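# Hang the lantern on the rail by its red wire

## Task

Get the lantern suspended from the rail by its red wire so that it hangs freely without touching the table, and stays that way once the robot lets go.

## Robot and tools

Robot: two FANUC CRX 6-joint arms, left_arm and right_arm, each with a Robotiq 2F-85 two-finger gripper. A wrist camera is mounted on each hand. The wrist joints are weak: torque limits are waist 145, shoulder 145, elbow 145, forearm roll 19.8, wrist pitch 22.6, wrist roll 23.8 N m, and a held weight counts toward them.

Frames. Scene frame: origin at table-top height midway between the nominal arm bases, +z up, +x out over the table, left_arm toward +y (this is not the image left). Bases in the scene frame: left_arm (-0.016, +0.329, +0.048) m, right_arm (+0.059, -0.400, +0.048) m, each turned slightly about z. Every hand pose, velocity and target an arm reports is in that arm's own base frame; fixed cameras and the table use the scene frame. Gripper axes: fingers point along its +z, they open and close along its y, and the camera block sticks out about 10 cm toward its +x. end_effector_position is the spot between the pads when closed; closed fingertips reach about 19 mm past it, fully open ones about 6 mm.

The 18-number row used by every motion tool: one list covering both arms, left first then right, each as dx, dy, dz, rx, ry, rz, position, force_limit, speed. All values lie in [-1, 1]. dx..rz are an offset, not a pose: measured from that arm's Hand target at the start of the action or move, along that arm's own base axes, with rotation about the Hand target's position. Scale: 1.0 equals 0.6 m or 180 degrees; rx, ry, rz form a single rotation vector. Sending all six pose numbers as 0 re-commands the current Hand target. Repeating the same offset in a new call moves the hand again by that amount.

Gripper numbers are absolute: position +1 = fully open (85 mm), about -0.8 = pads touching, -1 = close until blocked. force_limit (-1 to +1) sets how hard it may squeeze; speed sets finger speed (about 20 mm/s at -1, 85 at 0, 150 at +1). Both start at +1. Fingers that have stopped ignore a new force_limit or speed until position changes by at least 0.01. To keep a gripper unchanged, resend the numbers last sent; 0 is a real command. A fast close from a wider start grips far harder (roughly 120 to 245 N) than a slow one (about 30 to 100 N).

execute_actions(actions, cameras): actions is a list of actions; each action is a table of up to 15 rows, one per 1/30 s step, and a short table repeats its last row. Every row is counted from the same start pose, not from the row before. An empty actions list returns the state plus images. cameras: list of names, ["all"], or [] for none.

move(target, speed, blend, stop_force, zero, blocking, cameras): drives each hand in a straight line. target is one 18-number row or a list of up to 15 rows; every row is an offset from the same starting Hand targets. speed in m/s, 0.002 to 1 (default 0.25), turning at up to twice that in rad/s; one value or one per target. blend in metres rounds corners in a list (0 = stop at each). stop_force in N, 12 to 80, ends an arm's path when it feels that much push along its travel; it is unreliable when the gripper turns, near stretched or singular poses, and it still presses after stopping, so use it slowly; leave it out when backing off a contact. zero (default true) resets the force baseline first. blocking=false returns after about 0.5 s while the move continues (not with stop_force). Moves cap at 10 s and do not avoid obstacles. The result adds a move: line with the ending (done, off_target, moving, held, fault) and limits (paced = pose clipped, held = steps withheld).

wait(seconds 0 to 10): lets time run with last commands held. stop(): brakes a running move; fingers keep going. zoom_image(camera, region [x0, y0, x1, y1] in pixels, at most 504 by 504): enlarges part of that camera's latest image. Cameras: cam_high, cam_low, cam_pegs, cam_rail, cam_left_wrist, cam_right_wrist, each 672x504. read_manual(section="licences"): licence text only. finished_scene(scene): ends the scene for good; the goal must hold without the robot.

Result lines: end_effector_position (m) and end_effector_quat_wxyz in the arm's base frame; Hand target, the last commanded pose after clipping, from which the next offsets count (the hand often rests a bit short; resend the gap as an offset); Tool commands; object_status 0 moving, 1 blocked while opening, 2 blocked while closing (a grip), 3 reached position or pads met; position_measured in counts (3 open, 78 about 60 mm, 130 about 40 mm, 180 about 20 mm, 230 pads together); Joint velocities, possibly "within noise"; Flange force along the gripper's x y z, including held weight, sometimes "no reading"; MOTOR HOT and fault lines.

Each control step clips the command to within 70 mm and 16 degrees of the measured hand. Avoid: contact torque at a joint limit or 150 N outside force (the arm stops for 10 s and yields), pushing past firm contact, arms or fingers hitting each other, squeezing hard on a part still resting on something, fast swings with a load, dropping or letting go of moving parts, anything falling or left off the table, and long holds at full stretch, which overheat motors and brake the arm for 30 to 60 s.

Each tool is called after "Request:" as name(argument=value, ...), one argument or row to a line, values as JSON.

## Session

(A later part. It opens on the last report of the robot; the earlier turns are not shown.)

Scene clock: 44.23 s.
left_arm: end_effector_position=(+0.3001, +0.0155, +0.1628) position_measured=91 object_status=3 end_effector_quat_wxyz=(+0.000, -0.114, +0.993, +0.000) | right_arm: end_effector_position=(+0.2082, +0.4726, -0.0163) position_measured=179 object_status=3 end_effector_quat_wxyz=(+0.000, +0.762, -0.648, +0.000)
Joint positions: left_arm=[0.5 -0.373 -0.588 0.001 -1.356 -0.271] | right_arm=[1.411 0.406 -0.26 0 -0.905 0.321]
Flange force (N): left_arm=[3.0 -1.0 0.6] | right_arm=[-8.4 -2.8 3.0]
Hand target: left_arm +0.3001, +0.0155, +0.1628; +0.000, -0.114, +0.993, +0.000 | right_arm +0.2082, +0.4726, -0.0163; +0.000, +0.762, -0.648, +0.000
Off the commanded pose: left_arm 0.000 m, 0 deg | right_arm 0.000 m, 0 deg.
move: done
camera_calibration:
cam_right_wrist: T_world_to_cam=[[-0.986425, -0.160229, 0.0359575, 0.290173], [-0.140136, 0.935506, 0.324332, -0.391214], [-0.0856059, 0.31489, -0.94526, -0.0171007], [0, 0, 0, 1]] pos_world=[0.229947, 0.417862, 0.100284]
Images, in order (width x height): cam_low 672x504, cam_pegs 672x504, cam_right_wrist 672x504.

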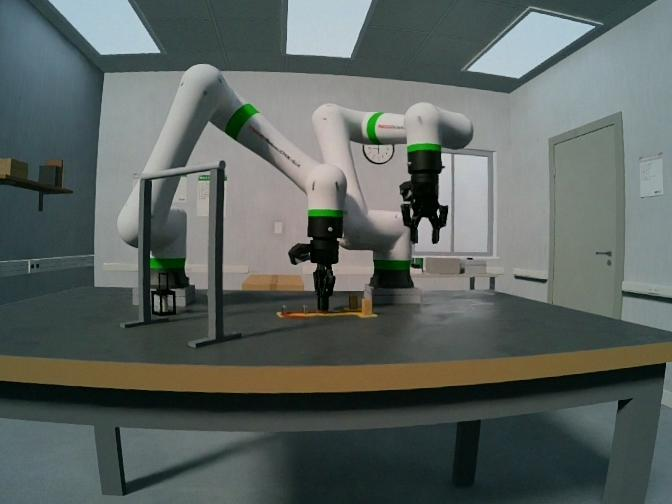

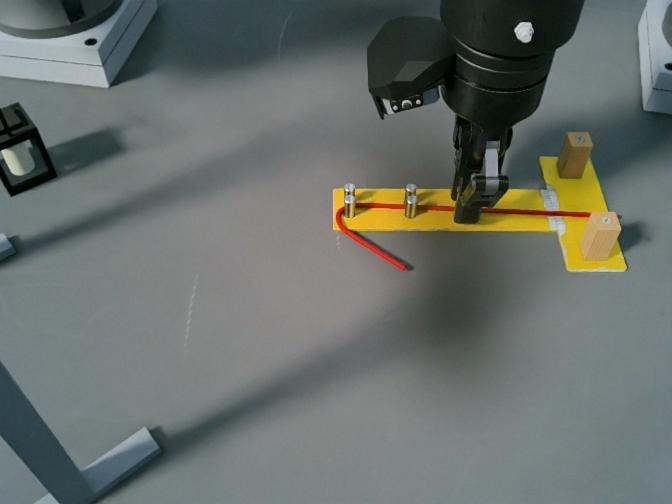

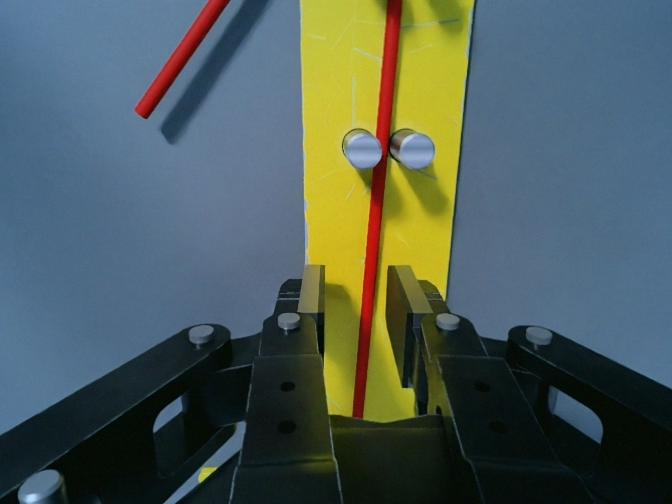

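Request:
move(
  target=[
    [0,0,0,0,0,0,0.3,-1,-0.5,0,0,-0.004,0,0,0,-0.4,-0.6,-0.8],
    [0,0,0,0,0,0,0.3,-1,-0.5,0,0,-0.004,0,0,0,-1,-0.6,-0.8],
    [0,0,0,0,0,0,0.3,-1,-0.5,0,0,0.2,0,0,0,-1,-0.6,-0.8],
  ],
  speed=0.08,
  cameras=["cam_right_wrist","cam_pegs","cam_rail"],
)

Scene clock: 47.93 s.
left_arm: end_effector_position=(+0.3001, +0.0155, +0.1628) position_measured=91 object_status=3 end_effector_quat_wxyz=(+0.000, -0.114, +0.993, +0.000) | right_arm: end_effector_position=(+0.2082, +0.4726, +0.1037) position_measured=231 object_status=3 end_effector_quat_wxyz=(+0.000, +0.762, -0.648, +0.000)
Joint positions: left_arm=[0.5 -0.373 -0.588 0.001 -1.356 -0.271] | right_arm=[1.411 0.254 -0.141 0 -1.176 0.322]
Flange force (N): left_arm=[3.6 -1.3 0.8] | right_arm=[-8.8 -3.2 -0.5]
Hand target: left_arm +0.3001, +0.0155, +0.1628; +0.000, -0.114, +0.993, +0.000 | right_arm +0.2082, +0.4726, +0.1037; +0.000, +0.762, -0.648, +0.000
Off the commanded pose: left_arm 0.000 m, 0 deg | right_arm 0.000 m, 0 deg.
move: done
camera_calibration:
cam_right_wrist: T_world_to_cam=[[-0.986419, -0.160292, 0.0358477, 0.285907], [-0.140239, 0.935525, 0.324232, -0.430096], [-0.0855081, 0.314801, -0.945298, 0.0963535], [0, 0, 0, 1]] pos_world=[0.229947, 0.417862, 0.220285]
Images, in order (width x height): cam_pegs 672x504, cam_rail 672x504, cam_right_wrist 672x504.

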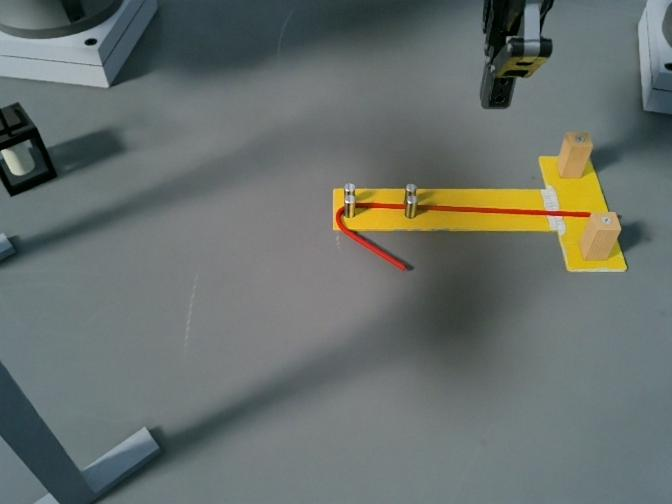

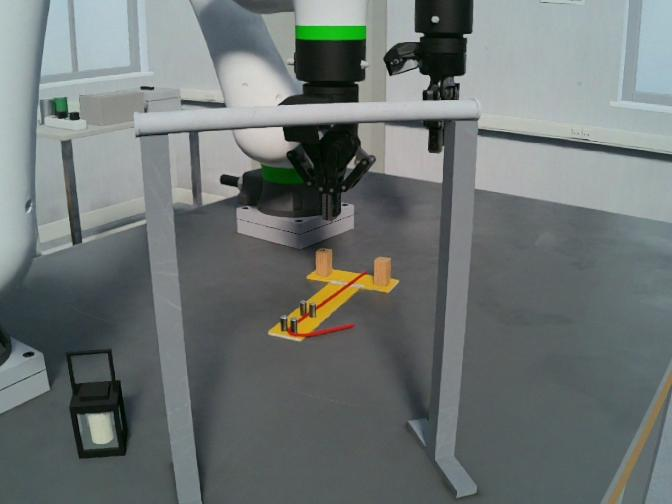

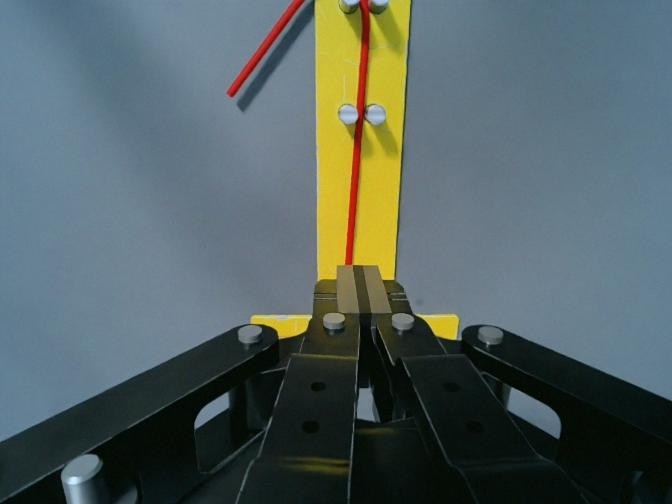

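Request:
move(
  target=[
    [0,0,0,0,0,0,0.3,-1,-0.5,0,0,-0.18,0,0,0,-0.55,-0.6,-0.8],
  ],
  speed=0.15,
)

Request:
move(
  target=[
    [0,0,0,0,0,0,0.3,-1,-0.5,0,0,-0.055,0,0,0,-0.55,-0.6,-0.8],
  ],
  speed=0.01,
  stop_force=12,
  cameras=["cam_right_wrist","cam_low"],
)

Scene clock: 49.23 s.
left_arm: end_effector_position=(+0.3001, +0.0155, +0.1628) position_measured=91 object_status=3 end_effector_quat_wxyz=(+0.000, -0.114, +0.993, +0.000) | right_arm: end_effector_position=(+0.2082, +0.4726, -0.0043) position_measured=199 object_status=3 end_effector_quat_wxyz=(+0.000, +0.762, -0.648, +0.000)
Joint positions: left_arm=[0.5 -0.373 -0.588 0.001 -1.356 -0.271] | right_arm=[1.411 0.387 -0.252 0 -0.932 0.321]
Flange force (N): left_arm=[3.5 -1.1 0.5] | right_arm=[-8.3 -2.9 2.7]
Hand target: left_arm +0.3001, +0.0155, +0.1628; +0.000, -0.114, +0.993, +0.000 | right_arm +0.2082, +0.4726, -0.0043; +0.000, +0.762, -0.648, +0.000
Off the commanded pose: left_arm 0.000 m, 0 deg | right_arm 0.000 m, 0 deg.
move: done

Scene clock: 51.47 s.
left_arm: end_effector_position=(+0.3001, +0.0155, +0.1628) position_measured=91 object_status=3 end_effector_quat_wxyz=(+0.000, -0.114, +0.993, +0.000) | right_arm: end_effector_position=(+0.2083, +0.4727, -0.0205) position_measured=199 object_status=3 end_effector_quat_wxyz=(+0.000, +0.762, -0.648, +0.000)
Joint positions: left_arm=[0.5 -0.373 -0.588 0.001 -1.356 -0.271] | right_arm=[1.411 0.412 -0.263 0.001 -0.896 0.321]
Flange force (N): left_arm=[3.3 -1.1 0.7] | right_arm=[-5.7 2.9 -16.3]
Hand target: left_arm +0.3001, +0.0155, +0.1628; +0.000, -0.114, +0.993, +0.000 | right_arm +0.2082, +0.4726, -0.0205; +0.000, +0.762, -0.648, +0.000 (not the last commanded pose)
Off the commanded pose: left_arm 0.000 m, 0 deg | right_arm 0.017 m, 0 deg.
move: contact (right_arm)
camera_calibration:
cam_right_wrist: T_world_to_cam=[[-0.986403, -0.1604, 0.0357955, 0.290405], [-0.140347, 0.935467, 0.324353, -0.389789], [-0.0855119, 0.314919, -0.945258, -0.0211045], [0, 0, 0, 1]] pos_world=[0.229946, 0.417862, 0.096085]
Images, in order (width x height): cam_low 672x504, cam_right_wrist 672x504.

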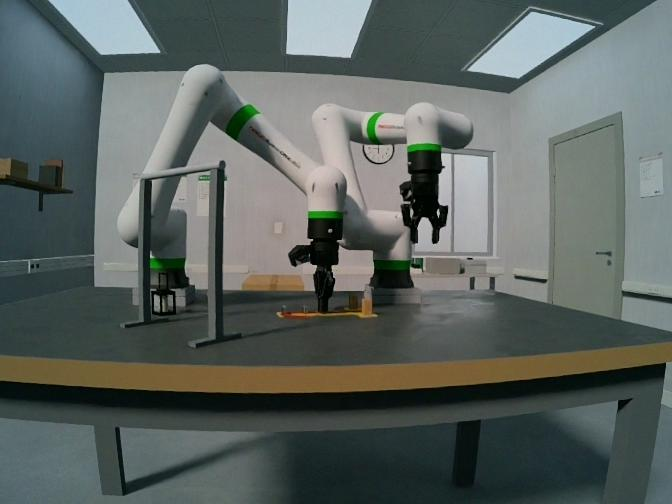

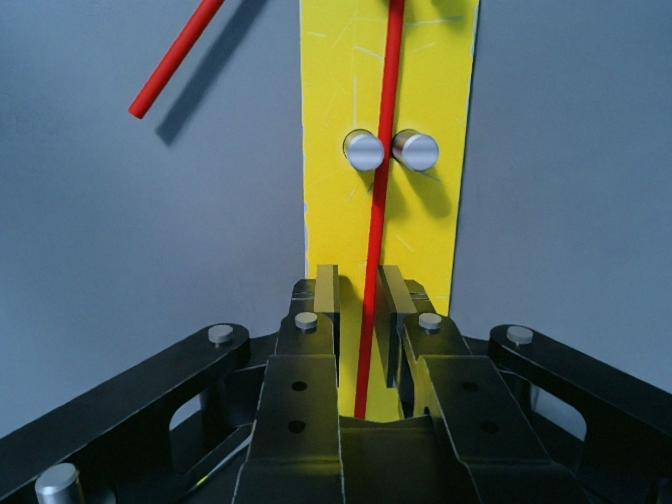

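Request:
move(
  target=[
    [0,0,0,0,0,0,0.3,-1,-0.5,0,0,0.02,0,0,0,-0.5,-0.6,-0.8],
    [0,0,0,0,0,0,0.3,-1,-0.5,-0.011,-0.001,0.02,0,0,0,-0.5,-0.6,-0.8],
  ],
  speed=0.1,
)

Request:
move(
  target=[
    [0,0,0,0,0,0,0.3,-1,-0.5,0,0,-0.04,0,0,0,-0.5,-0.6,-0.8],
  ],
  speed=0.01,
  stop_force=12,
  cameras=["cam_right_wrist"],
)

Scene clock: 53.33 s.
left_arm: end_effector_position=(+0.3001, +0.0155, +0.1628) position_measured=91 object_status=3 end_effector_quat_wxyz=(+0.000, -0.114, +0.993, +0.000) | right_arm: end_effector_position=(+0.2016, +0.4721, -0.0085) position_measured=192 object_status=3 end_effector_quat_wxyz=(+0.000, +0.762, -0.648, +0.000)
Joint positions: left_arm=[0.5 -0.373 -0.588 0.001 -1.356 -0.271] | right_arm=[1.423 0.387 -0.265 0 -0.919 0.308]
Flange force (N): left_arm=[3.2 -0.7 0.7] | right_arm=[-7.5 -2.5 3.0]
Hand target: left_arm +0.3001, +0.0155, +0.1628; +0.000, -0.114, +0.993, +0.000 | right_arm +0.2016, +0.4720, -0.0085; +0.000, +0.762, -0.648, +0.000
Off the commanded pose: left_arm 0.000 m, 0 deg | right_arm 0.000 m, 0 deg.
move: done

Scene clock: 55.43 s.
left_arm: end_effector_position=(+0.3001, +0.0155, +0.1628) position_measured=91 object_status=3 end_effector_quat_wxyz=(+0.000, -0.114, +0.993, +0.000) | right_arm: end_effector_position=(+0.2017, +0.4721, -0.0235) position_measured=192 object_status=3 end_effector_quat_wxyz=(+0.000, +0.762, -0.648, +0.000)
Joint positions: left_arm=[0.5 -0.373 -0.588 0.001 -1.356 -0.271] | right_arm=[1.423 0.411 -0.274 0.001 -0.886 0.308]
Flange force (N): left_arm=[3.1 -0.6 0.5] | right_arm=[-1.8 5.3 -27.0]
Hand target: left_arm +0.3001, +0.0155, +0.1628; +0.000, -0.114, +0.993, +0.000 | right_arm +0.2017, +0.4721, -0.0235; +0.000, +0.762, -0.648, +0.000 (not the last commanded pose)
Off the commanded pose: left_arm 0.000 m, 0 deg | right_arm 0.009 m, 0 deg.
move: contact (right_arm)
camera_calibration:
cam_right_wrist: T_world_to_cam=[[-0.986399, -0.160457, 0.035655, 0.283958], [-0.140439, 0.935426, 0.32443, -0.389245], [-0.0854098, 0.31501, -0.945237, -0.0244094], [0, 0, 0, 1]] pos_world=[0.223346, 0.417362, 0.0930857]
Images, in order (width x height): cam_right_wrist 672x504.

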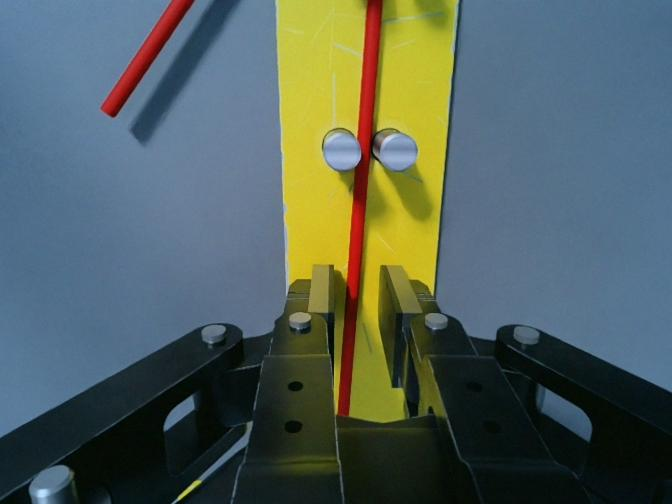

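Request:
move(
  target=[
    [0,0,0,0,0,0,0.3,-1,-0.5,0,0,0.002,0,0,0,-0.5,-0.6,-0.8],
    [0,0,0,0,0,0,0.3,-1,-0.5,0,0,0.002,0,0,0,-1,-0.6,-0.8],
    [0,0,0,0,0,0,0.3,-1,-0.5,0,0,0.2,0,0,0,-1,-0.6,-0.8],
  ],
  speed=0.08,
  cameras=["cam_right_wrist","cam_pegs","cam_rail"],
)

Scene clock: 58.83 s.
left_arm: end_effector_position=(+0.3001, +0.0155, +0.1628) position_measured=91 object_status=3 end_effector_quat_wxyz=(+0.000, -0.114, +0.993, +0.000) | right_arm: end_effector_position=(+0.2017, +0.4721, +0.0965) position_measured=223 object_status=2 end_effector_quat_wxyz=(+0.000, +0.762, -0.648, +0.000)
Joint positions: left_arm=[0.5 -0.373 -0.588 0.001 -1.356 -0.271] | right_arm=[1.423 0.254 -0.16 0.001 -1.157 0.309]
Flange force (N): left_arm=[3.4 -1.0 0.6] | right_arm=[-9.1 -3.2 0.5]
Hand target: left_arm +0.3001, +0.0155, +0.1628; +0.000, -0.114, +0.993, +0.000 | right_arm +0.2017, +0.4721, +0.0965; +0.000, +0.762, -0.648, +0.000
Off the commanded pose: left_arm 0.000 m, 0 deg | right_arm 0.000 m, 0 deg.
move: done
camera_calibration:
cam_right_wrist: T_world_to_cam=[[-0.986407, -0.160426, 0.0355618, 0.279786], [-0.140439, 0.935431, 0.324417, -0.428161], [-0.0853104, 0.315013, -0.945245, 0.0890063], [0, 0, 0, 1]] pos_world=[0.223446, 0.417362, 0.213086]
Images, in order (width x height): cam_pegs 672x504, cam_rail 672x504, cam_right_wrist 672x504.

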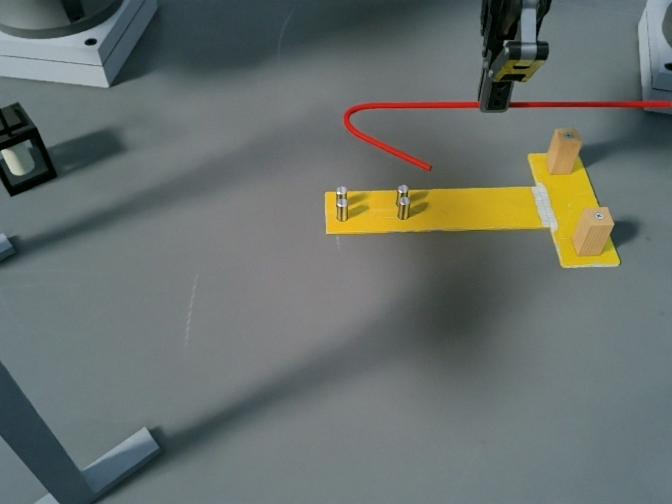

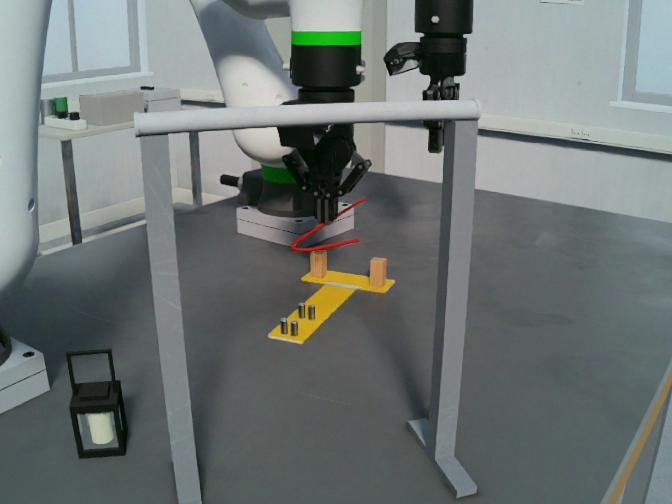

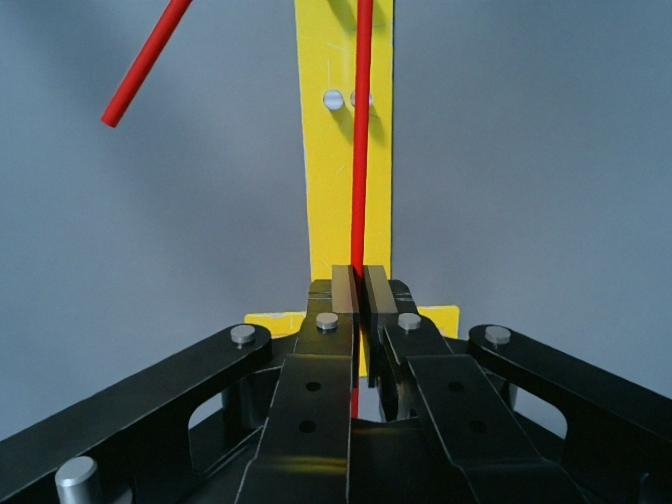

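Request:
move(
  target=[
    [0,0,0,0,0,0,0.3,-1,-0.5,0.0337,-0.149,0,0,0,-0.989,-1,-0.6,-0.8],
    [0,0,0,0,0,0,0.3,-1,-0.5,0.0337,-0.149,-0.08,0,0,-0.989,-1,-0.6,-0.8],
  ],
  speed=[0.6,0.1],
  cameras=["cam_right_wrist","cam_pegs","cam_low"],
)

Scene clock: 63.20 s.
left_arm: end_effector_position=(+0.3001, +0.0155, +0.1628) position_measured=91 object_status=3 end_effector_quat_wxyz=(+0.000, -0.114, +0.993, +0.000) | right_arm: end_effector_position=(+0.2219, +0.3827, +0.0485) position_measured=223 object_status=2 end_effector_quat_wxyz=(+0.000, +0.635, +0.773, +0.000)
Joint positions: left_arm=[0.5 -0.373 -0.588 0.001 -1.356 -0.271] | right_arm=[1.343 0.145 -0.418 -0.001 -1.007 -2.718]
Flange force (N): left_arm=[3.6 -1.1 0.4] | right_arm=[7.4 2.7 1.2]
Hand target: left_arm +0.3001, +0.0155, +0.1628; +0.000, -0.114, +0.993, +0.000 | right_arm +0.2219, +0.3827, +0.0485; +0.000, +0.635, +0.773, +0.000
Off the commanded pose: left_arm 0.000 m, 0 deg | right_arm 0.000 m, 0 deg.
move: done
camera_calibration:
cam_right_wrist: T_world_to_cam=[[0.980284, 0.194347, 0.0356689, -0.285119], [0.172583, -0.930045, 0.324394, 0.318382], [0.0962187, -0.311842, -0.945249, 0.273258], [0, 0, 0, 1]] pos_world=[0.198258, 0.436735, 0.165186]
Images, in order (width x height): cam_low 672x504, cam_pegs 672x504, cam_right_wrist 672x504.

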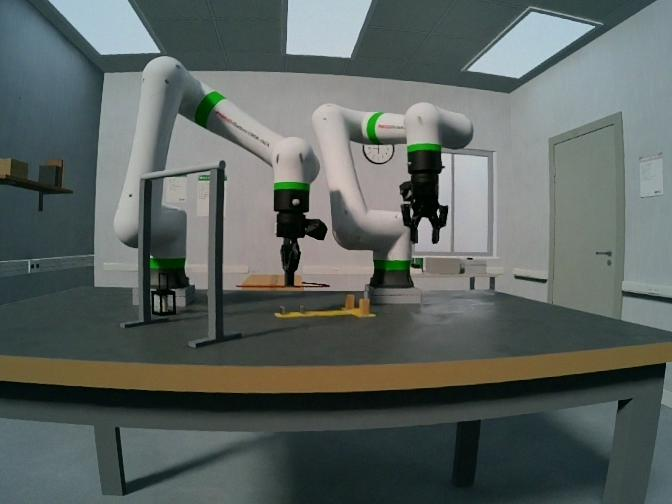

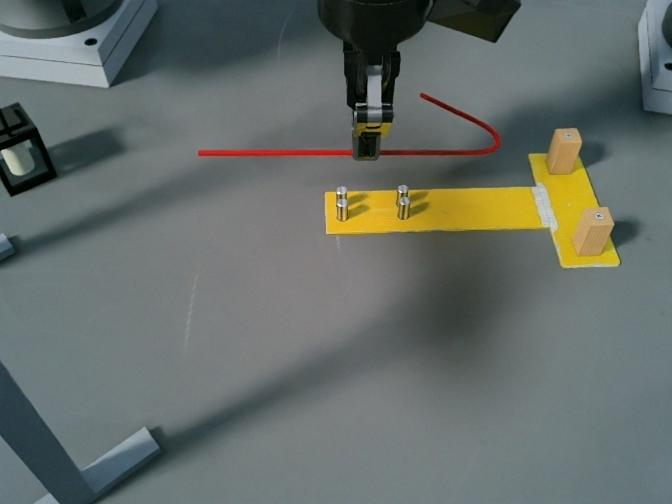

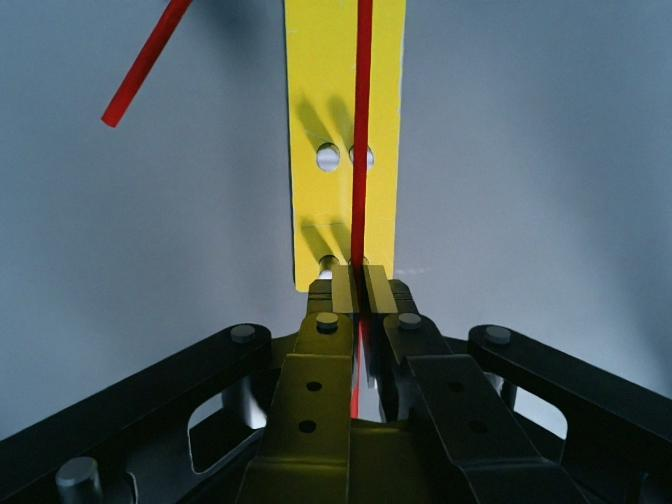

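Request:
move(
  target=[
    [0,0,0,0,0,0,0.3,-1,-0.5,-0.005,0.0208,-0.062,0,0,0,-1,-0.6,-0.8],
  ],
  speed=0.1,
  cameras=["cam_right_wrist","cam_pegs"],
)

Request:
zoom_image(
  camera="cam_pegs",
  region=[280, 130, 480, 280],
)

Request:
zoom_image(
  camera="cam_right_wrist",
  region=[260, 80, 460, 300],
)

Scene clock: 64.63 s.
left_arm: end_effector_position=(+0.3001, +0.0155, +0.1628) position_measured=91 object_status=3 end_effector_quat_wxyz=(+0.000, -0.114, +0.993, +0.000) | right_arm: end_effector_position=(+0.2189, +0.3951, +0.0113) position_measured=223 object_status=2 end_effector_quat_wxyz=(+0.000, +0.635, +0.773, +0.000)
Joint positions: left_arm=[0.5 -0.373 -0.588 0.001 -1.356 -0.271] | right_arm=[1.356 0.224 -0.429 -0.001 -0.918 -2.731]
Flange force (N): left_arm=[3.2 -0.8 0.8] | right_arm=[7.7 3.4 2.5]
Hand target: left_arm +0.3001, +0.0155, +0.1628; +0.000, -0.114, +0.993, +0.000 | right_arm +0.2189, +0.3952, +0.0113; +0.000, +0.635, +0.773, +0.000
Off the commanded pose: left_arm 0.000 m, 0 deg | right_arm 0.000 m, 0 deg.
move: done
camera_calibration:
cam_right_wrist: T_world_to_cam=[[0.980283, 0.194359, 0.035625, -0.283258], [0.17259, -0.929982, 0.32457, 0.34248], [0.0962136, -0.312022, -0.945191, 0.24223], [0, 0, 0, 1]] pos_world=[0.195258, 0.449135, 0.127886]
Images, in order (width x height): cam_pegs 672x504, cam_right_wrist 672x504.

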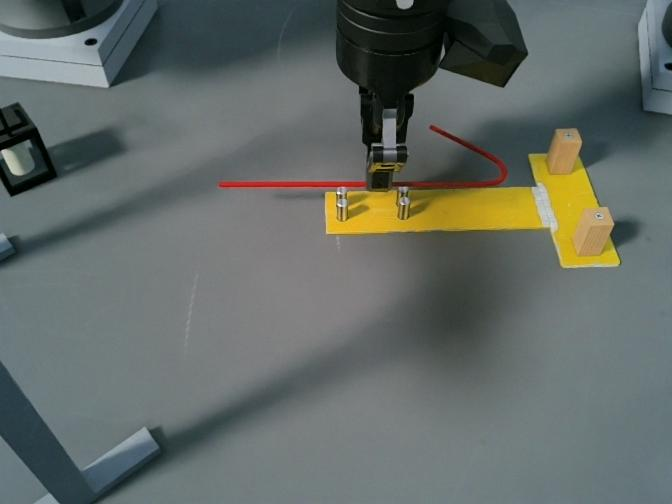

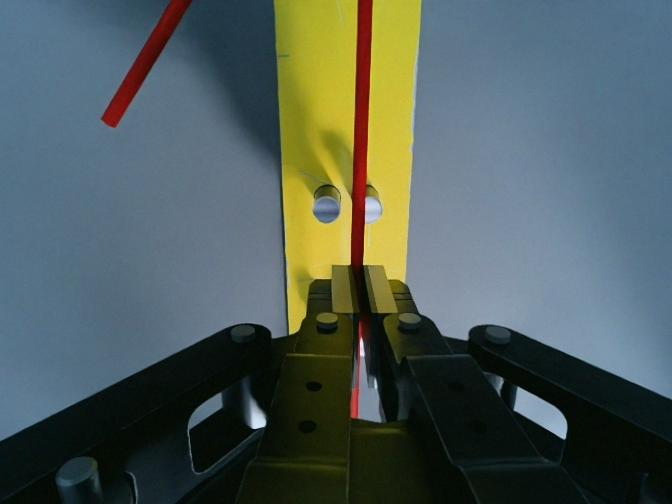

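Scaled by 2.520 from the camera's 672x504 image, which has a finer 960x720 frame.

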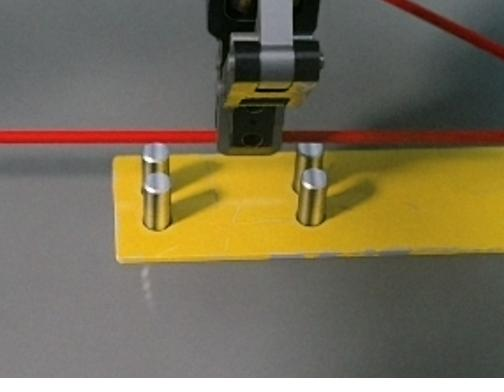

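Scaled by 2.291 from the camera's 672x504 image, which has a finer 960x720 frame.

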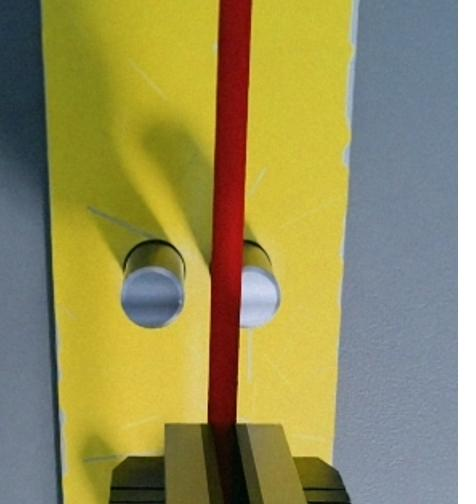

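Request:
move(
  target=[
    [0,0,0,0,0,0,0.3,-1,-0.5,-0.0038,-0.0007,-0.013,0,0,0,-1,-0.6,-0.8],
  ],
  speed=0.05,
  cameras=["cam_right_wrist","cam_pegs"],
)

Request:
zoom_image(
  camera="cam_pegs",
  region=[280, 130, 480, 280],
)

Request:
zoom_image(
  camera="cam_right_wrist",
  region=[260, 80, 460, 300],
)

Scene clock: 65.90 s.
left_arm: end_effector_position=(+0.3001, +0.0155, +0.1628) position_measured=91 object_status=3 end_effector_quat_wxyz=(+0.000, -0.114, +0.993, +0.000) | right_arm: end_effector_position=(+0.2166, +0.3948, +0.0035) position_measured=223 object_status=2 end_effector_quat_wxyz=(+0.000, +0.635, +0.773, +0.000)
Joint positions: left_arm=[0.5 -0.373 -0.588 0.001 -1.356 -0.271] | right_arm=[1.361 0.233 -0.439 -0.001 -0.898 -2.736]
Flange force (N): left_arm=[3.5 -0.8 0.7] | right_arm=[6.9 2.2 2.1]
Hand target: left_arm +0.3001, +0.0155, +0.1628; +0.000, -0.114, +0.993, +0.000 | right_arm +0.2166, +0.3948, +0.0035; +0.000, +0.635, +0.773, +0.000
Off the commanded pose: left_arm 0.000 m, 0 deg | right_arm 0.000 m, 0 deg.
move: done
camera_calibration:
cam_right_wrist: T_world_to_cam=[[0.980286, 0.194343, 0.0356506, -0.280742], [0.172576, -0.930016, 0.324481, 0.345048], [0.0962162, -0.311932, -0.94522, 0.234907], [0, 0, 0, 1]] pos_world=[0.193058, 0.448735, 0.120086]
Images, in order (width x height): cam_pegs 672x504, cam_right_wrist 672x504.

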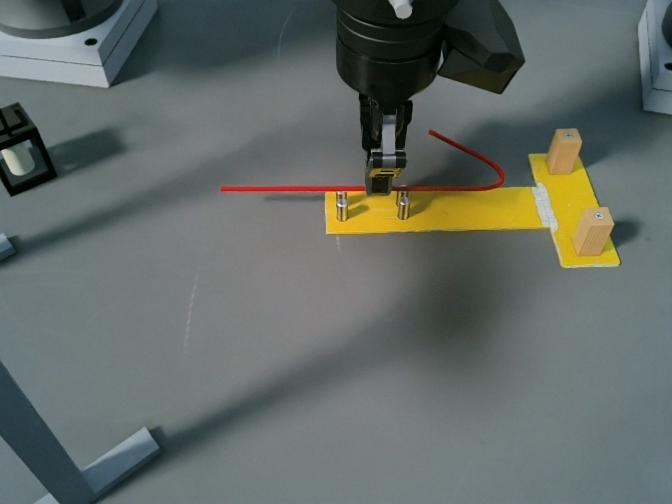

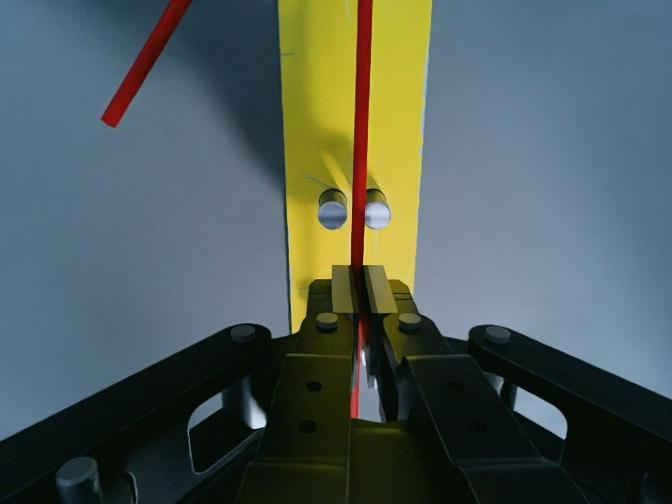

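Scaled by 2.520 from the camera's 672x504 image, which has a finer 960x720 frame.

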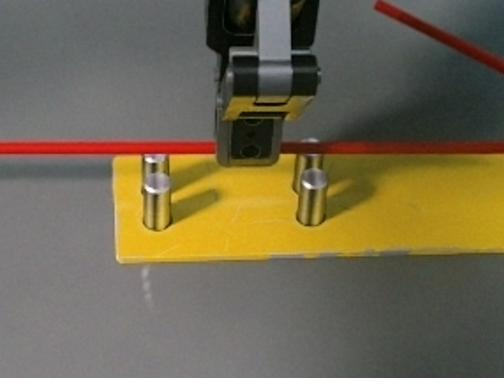

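Scaled by 2.291 from the camera's 672x504 image, which has a finer 960x720 frame.

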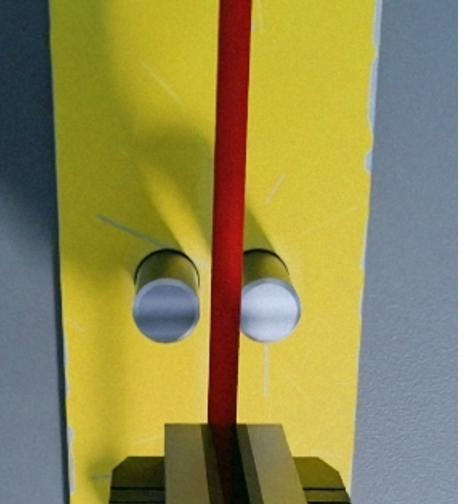

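Request:
move(
  target=[
    [0,0,0,0,0,0,0.3,-1,-0.5,-0.0008,0,-0.043,0,0,0,-1,-0.6,-0.8],
  ],
  speed=0.015,
  stop_force=15,
  cameras=["cam_right_wrist","cam_pegs"],
)

Request:
zoom_image(
  camera="cam_pegs",
  region=[280, 130, 480, 280],
)

Scene clock: 68.53 s.
left_arm: end_effector_position=(+0.3001, +0.0155, +0.1628) position_measured=91 object_status=3 end_effector_quat_wxyz=(+0.000, -0.114, +0.993, +0.000) | right_arm: end_effector_position=(+0.2161, +0.3948, -0.0223) position_measured=223 object_status=2 end_effector_quat_wxyz=(+0.000, +0.635, +0.773, +0.000)
Joint positions: left_arm=[0.5 -0.373 -0.588 0.001 -1.356 -0.271] | right_arm=[1.363 0.278 -0.459 -0.001 -0.833 -2.737]
Flange force (N): left_arm=[3.4 -1.0 0.7] | right_arm=[6.6 2.8 1.4]
Hand target: left_arm +0.3001, +0.0155, +0.1628; +0.000, -0.114, +0.993, +0.000 | right_arm +0.2161, +0.3948, -0.0223; +0.000, +0.635, +0.773, +0.000
Off the commanded pose: left_arm 0.000 m, 0 deg | right_arm 0.000 m, 0 deg.
move: done
camera_calibration:
cam_right_wrist: T_world_to_cam=[[0.980285, 0.194344, 0.0356501, -0.279332], [0.172577, -0.930015, 0.324481, 0.353505], [0.0962162, -0.311932, -0.94522, 0.210569], [0, 0, 0, 1]] pos_world=[0.192558, 0.448735, 0.0942859]
Images, in order (width x height): cam_pegs 672x504, cam_right_wrist 672x504.

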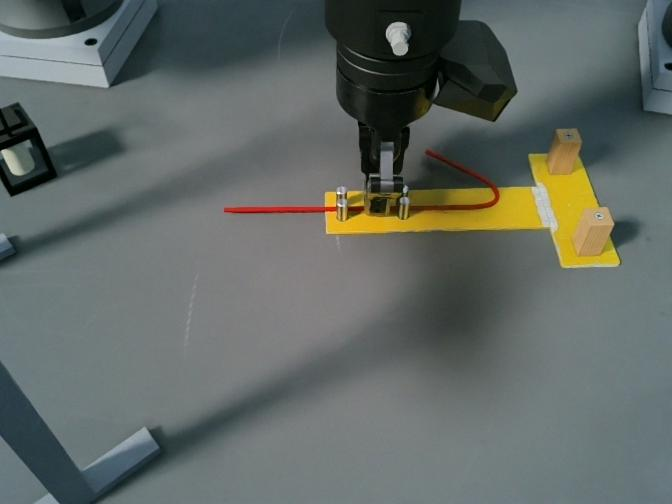

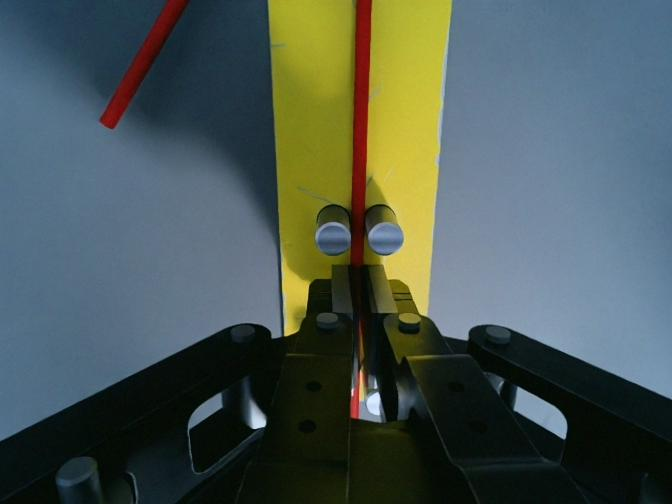

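Scaled by 2.520 from the camera's 672x504 image, which has a finer 960x720 frame.

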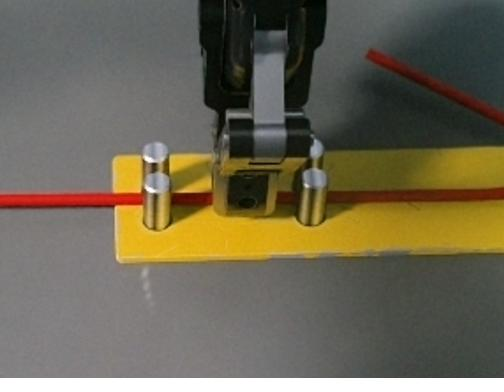

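Request:
move(
  target=[
    [0,0,0,0,0,0,0.3,-1,-0.5,0,0,0,0,0,0,-0.6,-0.6,-0.8],
    [0,0,0,0,0,0,0.3,-1,-0.5,0,0,0.15,0,0,0,-0.6,-0.6,-0.8],
    [-0.01,-0.2575,-0.05,0,0,0,0.3,-1,-0.5,0.0315,-0.1605,0.12,0,0,0,-0.6,-0.6,-0.8],
    [-0.01,-0.2575,-0.3,0,0,0,0.3,-1,-0.5,0.0315,-0.1605,-0.005,0,0,0,-0.6,-0.6,-0.8],
  ],
  speed=[0.05,0.1,0.2,0.12],
  blend=[0,0.01,0.01,0],
  cameras=["cam_right_wrist","cam_pegs","cam_left_wrist"],
)

Scene clock: 73.03 s.
left_arm: end_effector_position=(+0.2941, -0.1389, -0.0172) position_measured=91 object_status=3 end_effector_quat_wxyz=(+0.000, -0.114, +0.993, +0.000) | right_arm: end_effector_position=(+0.2350, +0.2985, -0.0253) position_measured=205 object_status=3 end_effector_quat_wxyz=(+0.000, +0.635, +0.773, +0.000)
Joint positions: left_arm=[-0.03 -0.026 -0.797 0 -0.799 0.258] | right_arm=[1.253 0.13 -0.656 -0.001 -0.784 -2.627]
Flange force (N): left_arm=[2.7 0.4 -2.0] | right_arm=[6.2 2.8 2.1]
Hand target: left_arm +0.2941, -0.1390, -0.0172; +0.000, -0.114, +0.993, +0.000 | right_arm +0.2350, +0.2985, -0.0253; +0.000, +0.635, +0.773, +0.000
Off the commanded pose: left_arm 0.000 m, 0 deg | right_arm 0.000 m, 0 deg.
move: done
camera_calibration:
cam_left_wrist: T_world_to_cam=[[-0.224785, 0.974325, 0.0127232, 0.202223], [0.920952, 0.20817, 0.329414, -0.218158], [0.318308, 0.0857647, -0.9441, 0.032816], [0, 0, 0, 1]] pos_world=[0.235924, -0.154431, 0.100273]
cam_right_wrist: T_world_to_cam=[[0.980284, 0.194347, 0.0356689, -0.27904], [0.172583, -0.930045, 0.324394, 0.261674], [0.0962187, -0.311842, -0.945249, 0.175845], [0, 0, 0, 1]] pos_world=[0.211458, 0.352435, 0.0912856]
Images, in order (width x height): cam_pegs 672x504, cam_left_wrist 672x504, cam_right_wrist 672x504.

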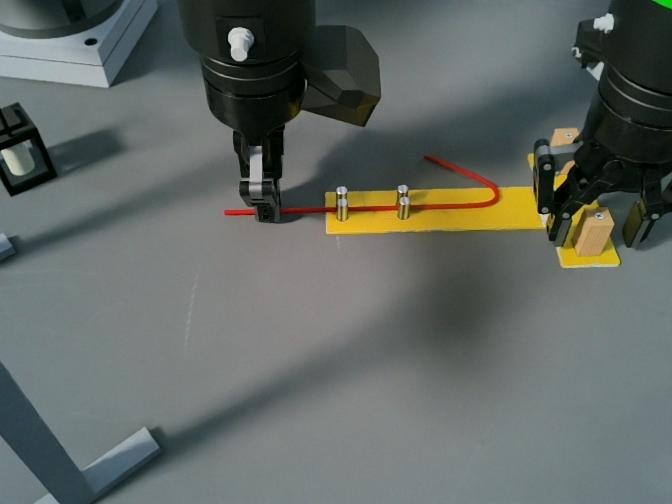

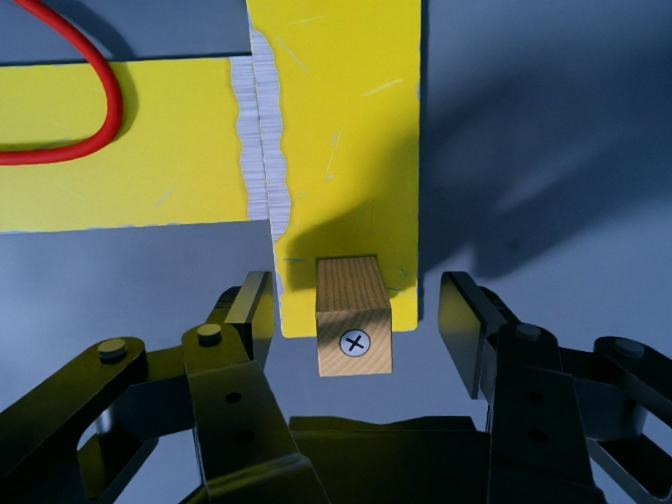

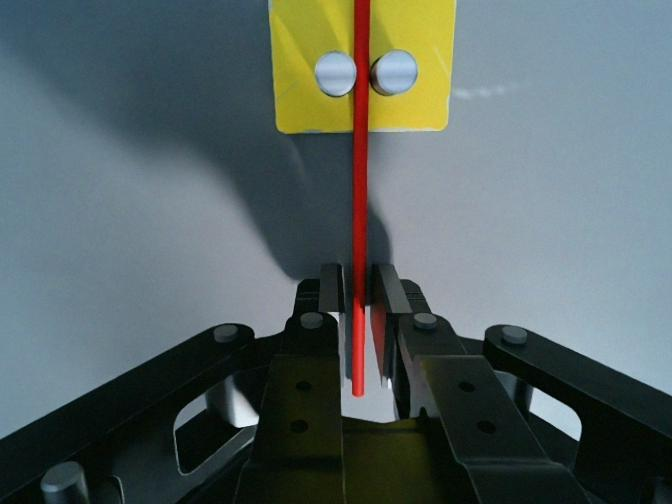

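Request:
move(
  target=[
    [0,0,0,0,0,0,-1,-1,-1,0,0,0,0,0,0,-0.6,-0.6,-0.8],
    [0,0,0,0,0,0,-1,-1,-1,0,0,0,0,0,0,-0.67,-0.6,-0.8],
  ],
)

Request:
move(
  target=[
    [0,0,0,0,0,0,-1,-1,-1,0.057,0.0273,0,0,0,0.1667,-0.67,-0.6,-0.8],
    [0,0,0,0,0,0,-1,-1,-1,0.0917,0.0777,0,0,0,0.333,-0.67,-0.6,-0.8],
    [0,0,0,0,0,0,-1,-1,-1,0.0947,0.1358,0.003,0,0,0.5,-0.67,-0.6,-0.8],
    [0,0,0,0,0,0,-1,-1,-1,0.0683,0.1838,0.006,0,0,0.667,-0.67,-0.6,-0.8],
    [0,0,0,0,0,0,-1,-1,-1,0.023,0.2063,0.0083,0,0,0.84,-0.67,-0.6,-0.8],
  ],
  speed=0.16,
  blend=0.01,
  cameras=["cam_right_wrist","cam_pegs"],
)

Scene clock: 76.20 s.
left_arm: end_effector_position=(+0.2941, -0.1390, -0.0172) position_measured=178 object_status=2 end_effector_quat_wxyz=(+0.000, -0.114, +0.993, +0.000) | right_arm: end_effector_position=(+0.2350, +0.2985, -0.0253) position_measured=213 object_status=3 end_effector_quat_wxyz=(+0.000, +0.635, +0.773, +0.000)
Joint positions: left_arm=[-0.03 -0.025 -0.797 0.001 -0.799 0.258] | right_arm=[1.253 0.13 -0.656 -0.001 -0.784 -2.627]
Flange force (N): left_arm=[1.3 -0.6 -6.6] | right_arm=[5.9 2.5 2.0]
Hand target: left_arm +0.2941, -0.1390, -0.0172; +0.000, -0.114, +0.993, +0.000 | right_arm +0.2350, +0.2985, -0.0253; +0.000, +0.635, +0.773, +0.000
Off the commanded pose: left_arm 0.000 m, 0 deg | right_arm 0.000 m, 0 deg.
move: done

Scene clock: 84.87 s.
left_arm: end_effector_position=(+0.2941, -0.1390, -0.0172) position_measured=178 object_status=2 end_effector_quat_wxyz=(+0.000, -0.114, +0.993, +0.000) | right_arm: end_effector_position=(+0.2488, +0.4221, -0.0204) position_measured=213 object_status=3 end_effector_quat_wxyz=(+0.000, -0.591, +0.807, +0.000)
Joint positions: left_arm=[-0.03 -0.025 -0.797 0.001 -0.799 0.258] | right_arm=[1.307 0.358 -0.342 0.001 -0.871 -0.043]
Flange force (N): left_arm=[3.6 2.8 -3.7] | right_arm=[-6.1 -0.8 2.9]
Hand target: left_arm +0.2941, -0.1390, -0.0172; +0.000, -0.114, +0.993, +0.000 | right_arm +0.2488, +0.4223, -0.0203; +0.000, -0.591, +0.807, +0.000
Off the commanded pose: left_arm 0.000 m, 0 deg | right_arm 0.000 m, 0 deg.
move: done
camera_calibration:
cam_right_wrist: T_world_to_cam=[[-0.952667, 0.301924, 0.0356051, 0.118763], [0.296788, 0.89823, 0.324192, -0.429948], [0.0658998, 0.319414, -0.945321, -0.0411204], [0, 0, 0, 1]] pos_world=[0.243455, 0.363469, 0.0962853]
Images, in order (width x height): cam_pegs 672x504, cam_right_wrist 672x504.

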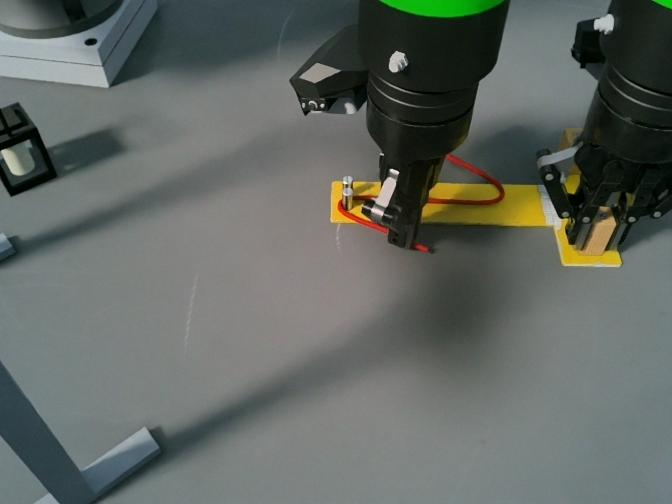

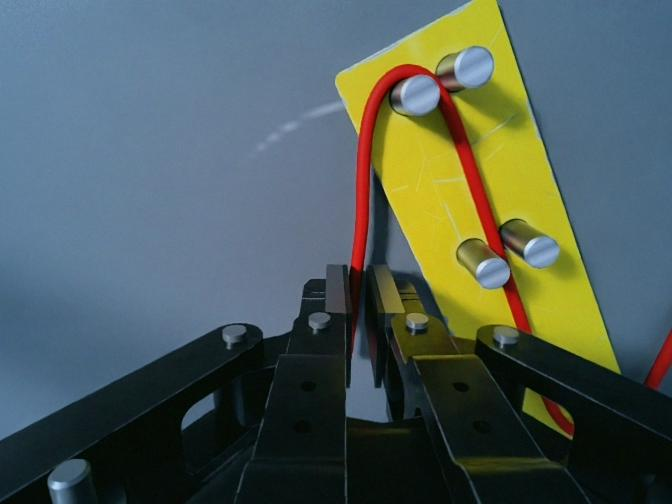

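Request:
move(
  target=[
    [0,0,0,0,0,0,-1,-1,-1,0,0,0,0,0,0,-0.55,-0.6,-0.8],
    [0,0,0,0,0,0,0.3,-1,-0.5,0,0,0.16,0,0,0,-0.5,-0.6,-0.8],
    [0,0,0.2,0,0,0,0.3,-1,-0.5,0,0,0.16,0,0,0,-0.5,-0.6,-0.8],
    [0,0.35,0.4,0,0,0,0.3,-1,-0.5,0,0,0.16,0,0,0,-0.5,-0.6,-0.8],
    [0,0.35,0.4,0,0,0,0.3,-1,-0.5,-0.0757,0.069,0.08,0,0,0.159,-0.5,-0.6,-0.8],
  ],
  blend=[0,0,0.02,0.02,0],
  cameras=["cam_right_wrist","cam_pegs"],
)

Scene clock: 93.27 s.
left_arm: end_effector_position=(+0.2941, +0.0710, +0.2228) position_measured=91 object_status=3 end_effector_quat_wxyz=(+0.000, -0.114, +0.993, +0.000) | right_arm: end_effector_position=(+0.2034, +0.4636, +0.0277) position_measured=192 object_status=3 end_effector_quat_wxyz=(+0.000, +0.772, -0.636, +0.000)
Joint positions: left_arm=[0.682 -0.39 -0.458 0.001 -1.503 -0.453] | right_arm=[1.417 0.319 -0.257 0.001 -0.995 0.346]
Flange force (N): left_arm=[3.3 -1.3 0.9] | right_arm=[-7.6 -2.9 1.9]
Hand target: left_arm +0.2941, +0.0710, +0.2228; +0.000, -0.114, +0.993, +0.000 | right_arm +0.2034, +0.4637, +0.0277; +0.000, +0.772, -0.636, +0.000
Off the commanded pose: left_arm 0.000 m, 0 deg | right_arm 0.000 m, 0 deg.
move: done
camera_calibration:
cam_right_wrist: T_world_to_cam=[[-0.980886, -0.191291, 0.0356488, 0.295716], [-0.169685, 0.930562, 0.324439, -0.389436], [-0.0952356, 0.312188, -0.945235, 0.0301296], [0, 0, 0, 1]] pos_world=[0.226851, 0.409556, 0.144286]
Images, in order (width x height): cam_pegs 672x504, cam_right_wrist 672x504.

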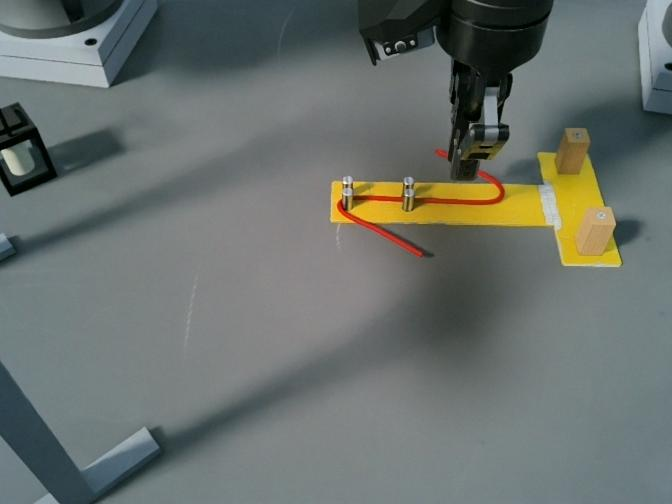

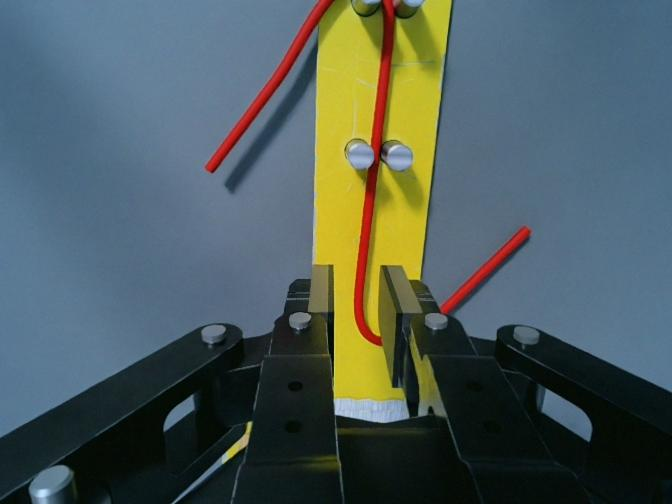

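Request:
move(
  target=[
    [0,0,0,0,0,0,0.3,-1,-0.5,-0.0118,-0.003,0,0,0,-0.017,-0.5,-0.6,-0.8],
    [0,0,0,0,0,0,0.3,-1,-0.5,-0.0118,-0.003,-0.065,0,0,-0.017,-0.5,-0.6,-0.8],
  ],
  speed=0.08,
)

Request:
move(
  target=[
    [0,0,0,0,0,0,0.3,-1,-0.5,0,0,-0.04,0,0,0,-0.5,-0.6,-0.8],
  ],
  speed=0.01,
  stop_force=12,
  cameras=["cam_right_wrist"],
)

Scene clock: 95.13 s.
left_arm: end_effector_position=(+0.2941, +0.0710, +0.2228) position_measured=91 object_status=3 end_effector_quat_wxyz=(+0.000, -0.114, +0.993, +0.000) | right_arm: end_effector_position=(+0.1962, +0.4617, +0.0092) position_measured=192 object_status=3 end_effector_quat_wxyz=(+0.000, +0.755, -0.656, +0.000)
Joint positions: left_arm=[0.682 -0.39 -0.458 0.001 -1.503 -0.453] | right_arm=[1.431 0.336 -0.286 0 -0.949 0.279]
Flange force (N): left_arm=[3.4 -1.2 1.4] | right_arm=[-6.9 -2.0 1.5]
Hand target: left_arm +0.2941, +0.0710, +0.2228; +0.000, -0.114, +0.993, +0.000 | right_arm +0.1962, +0.4617, +0.0092; +0.000, +0.755, -0.656, +0.000 (not the last commanded pose)
Off the commanded pose: left_arm 0.000 m, 0 deg | right_arm 0.020 m, 0 deg.
move: held (right_arm; a check stopped the path); path passed 1 of 2 targets; limits=held
pose unreachable (right arm): on one or more control steps of this call, first in action 0 (counted from 0), this arm could not follow its commanded pose, so it was not sent that pose on those steps. It may still have moved: this result reports where it is.
cause: moving toward the commanded pose would bring a part of the arm too close to another arm (a part of this arm just beyond joint 4 (forearm roll) and a part of the left arm just beyond its joint 2 (shoulder), 4 mm apart when this arm was first held).

Scene clock: 97.07 s.
left_arm: end_effector_position=(+0.2941, +0.0710, +0.2228) position_measured=91 object_status=3 end_effector_quat_wxyz=(+0.000, -0.114, +0.993, +0.000) | right_arm: end_effector_position=(+0.1962, +0.4617, +0.0024) position_measured=192 object_status=3 end_effector_quat_wxyz=(+0.000, +0.755, -0.656, +0.000)
Joint positions: left_arm=[0.682 -0.39 -0.458 0.001 -1.503 -0.453] | right_arm=[1.431 0.346 -0.291 0 -0.934 0.279]
Flange force (N): left_arm=[2.5 -1.8 1.4] | right_arm=[-7.9 -2.3 2.0]
Hand target: left_arm +0.2941, +0.0710, +0.2228; +0.000, -0.114, +0.993, +0.000 | right_arm +0.1962, +0.4617, +0.0024; +0.000, +0.755, -0.656, +0.000 (not the last commanded pose)
Off the commanded pose: left_arm 0.000 m, 0 deg | right_arm 0.017 m, 0 deg.
move: held (right_arm; a check stopped the path); limits=held
pose unreachable (right arm): on one or more control steps of this call, first in action 0 (counted from 0), this arm could not follow its commanded pose, so it was not sent that pose on those steps. It may still have moved: this result reports where it is.
cause: moving toward the commanded pose would bring a part of the arm too close to another arm (a part of this arm just beyond joint 4 (forearm roll) and a part of the left arm just beyond its joint 2 (shoulder), 4 mm apart when this arm was first held).
camera_calibration:
cam_right_wrist: T_world_to_cam=[[-0.989697, -0.13861, 0.0358682, 0.266653], [-0.119656, 0.938316, 0.324416, -0.394078], [-0.0786228, 0.316781, -0.945234, 0.000745213], [0, 0, 0, 1]] pos_world=[0.216811, 0.406494, 0.118985]
Images, in order (width x height): cam_right_wrist 672x504.

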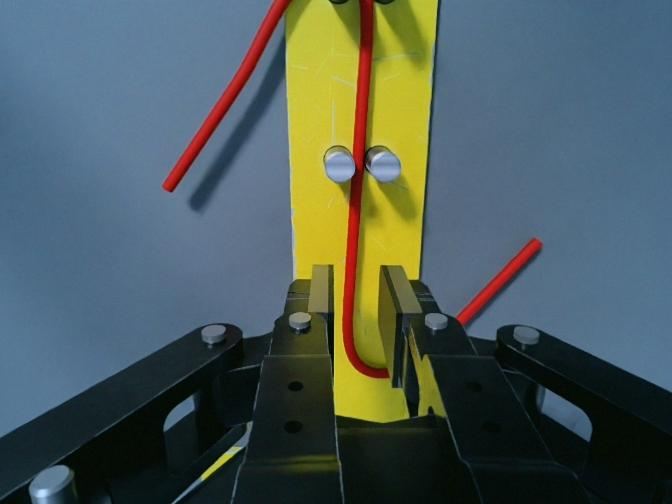

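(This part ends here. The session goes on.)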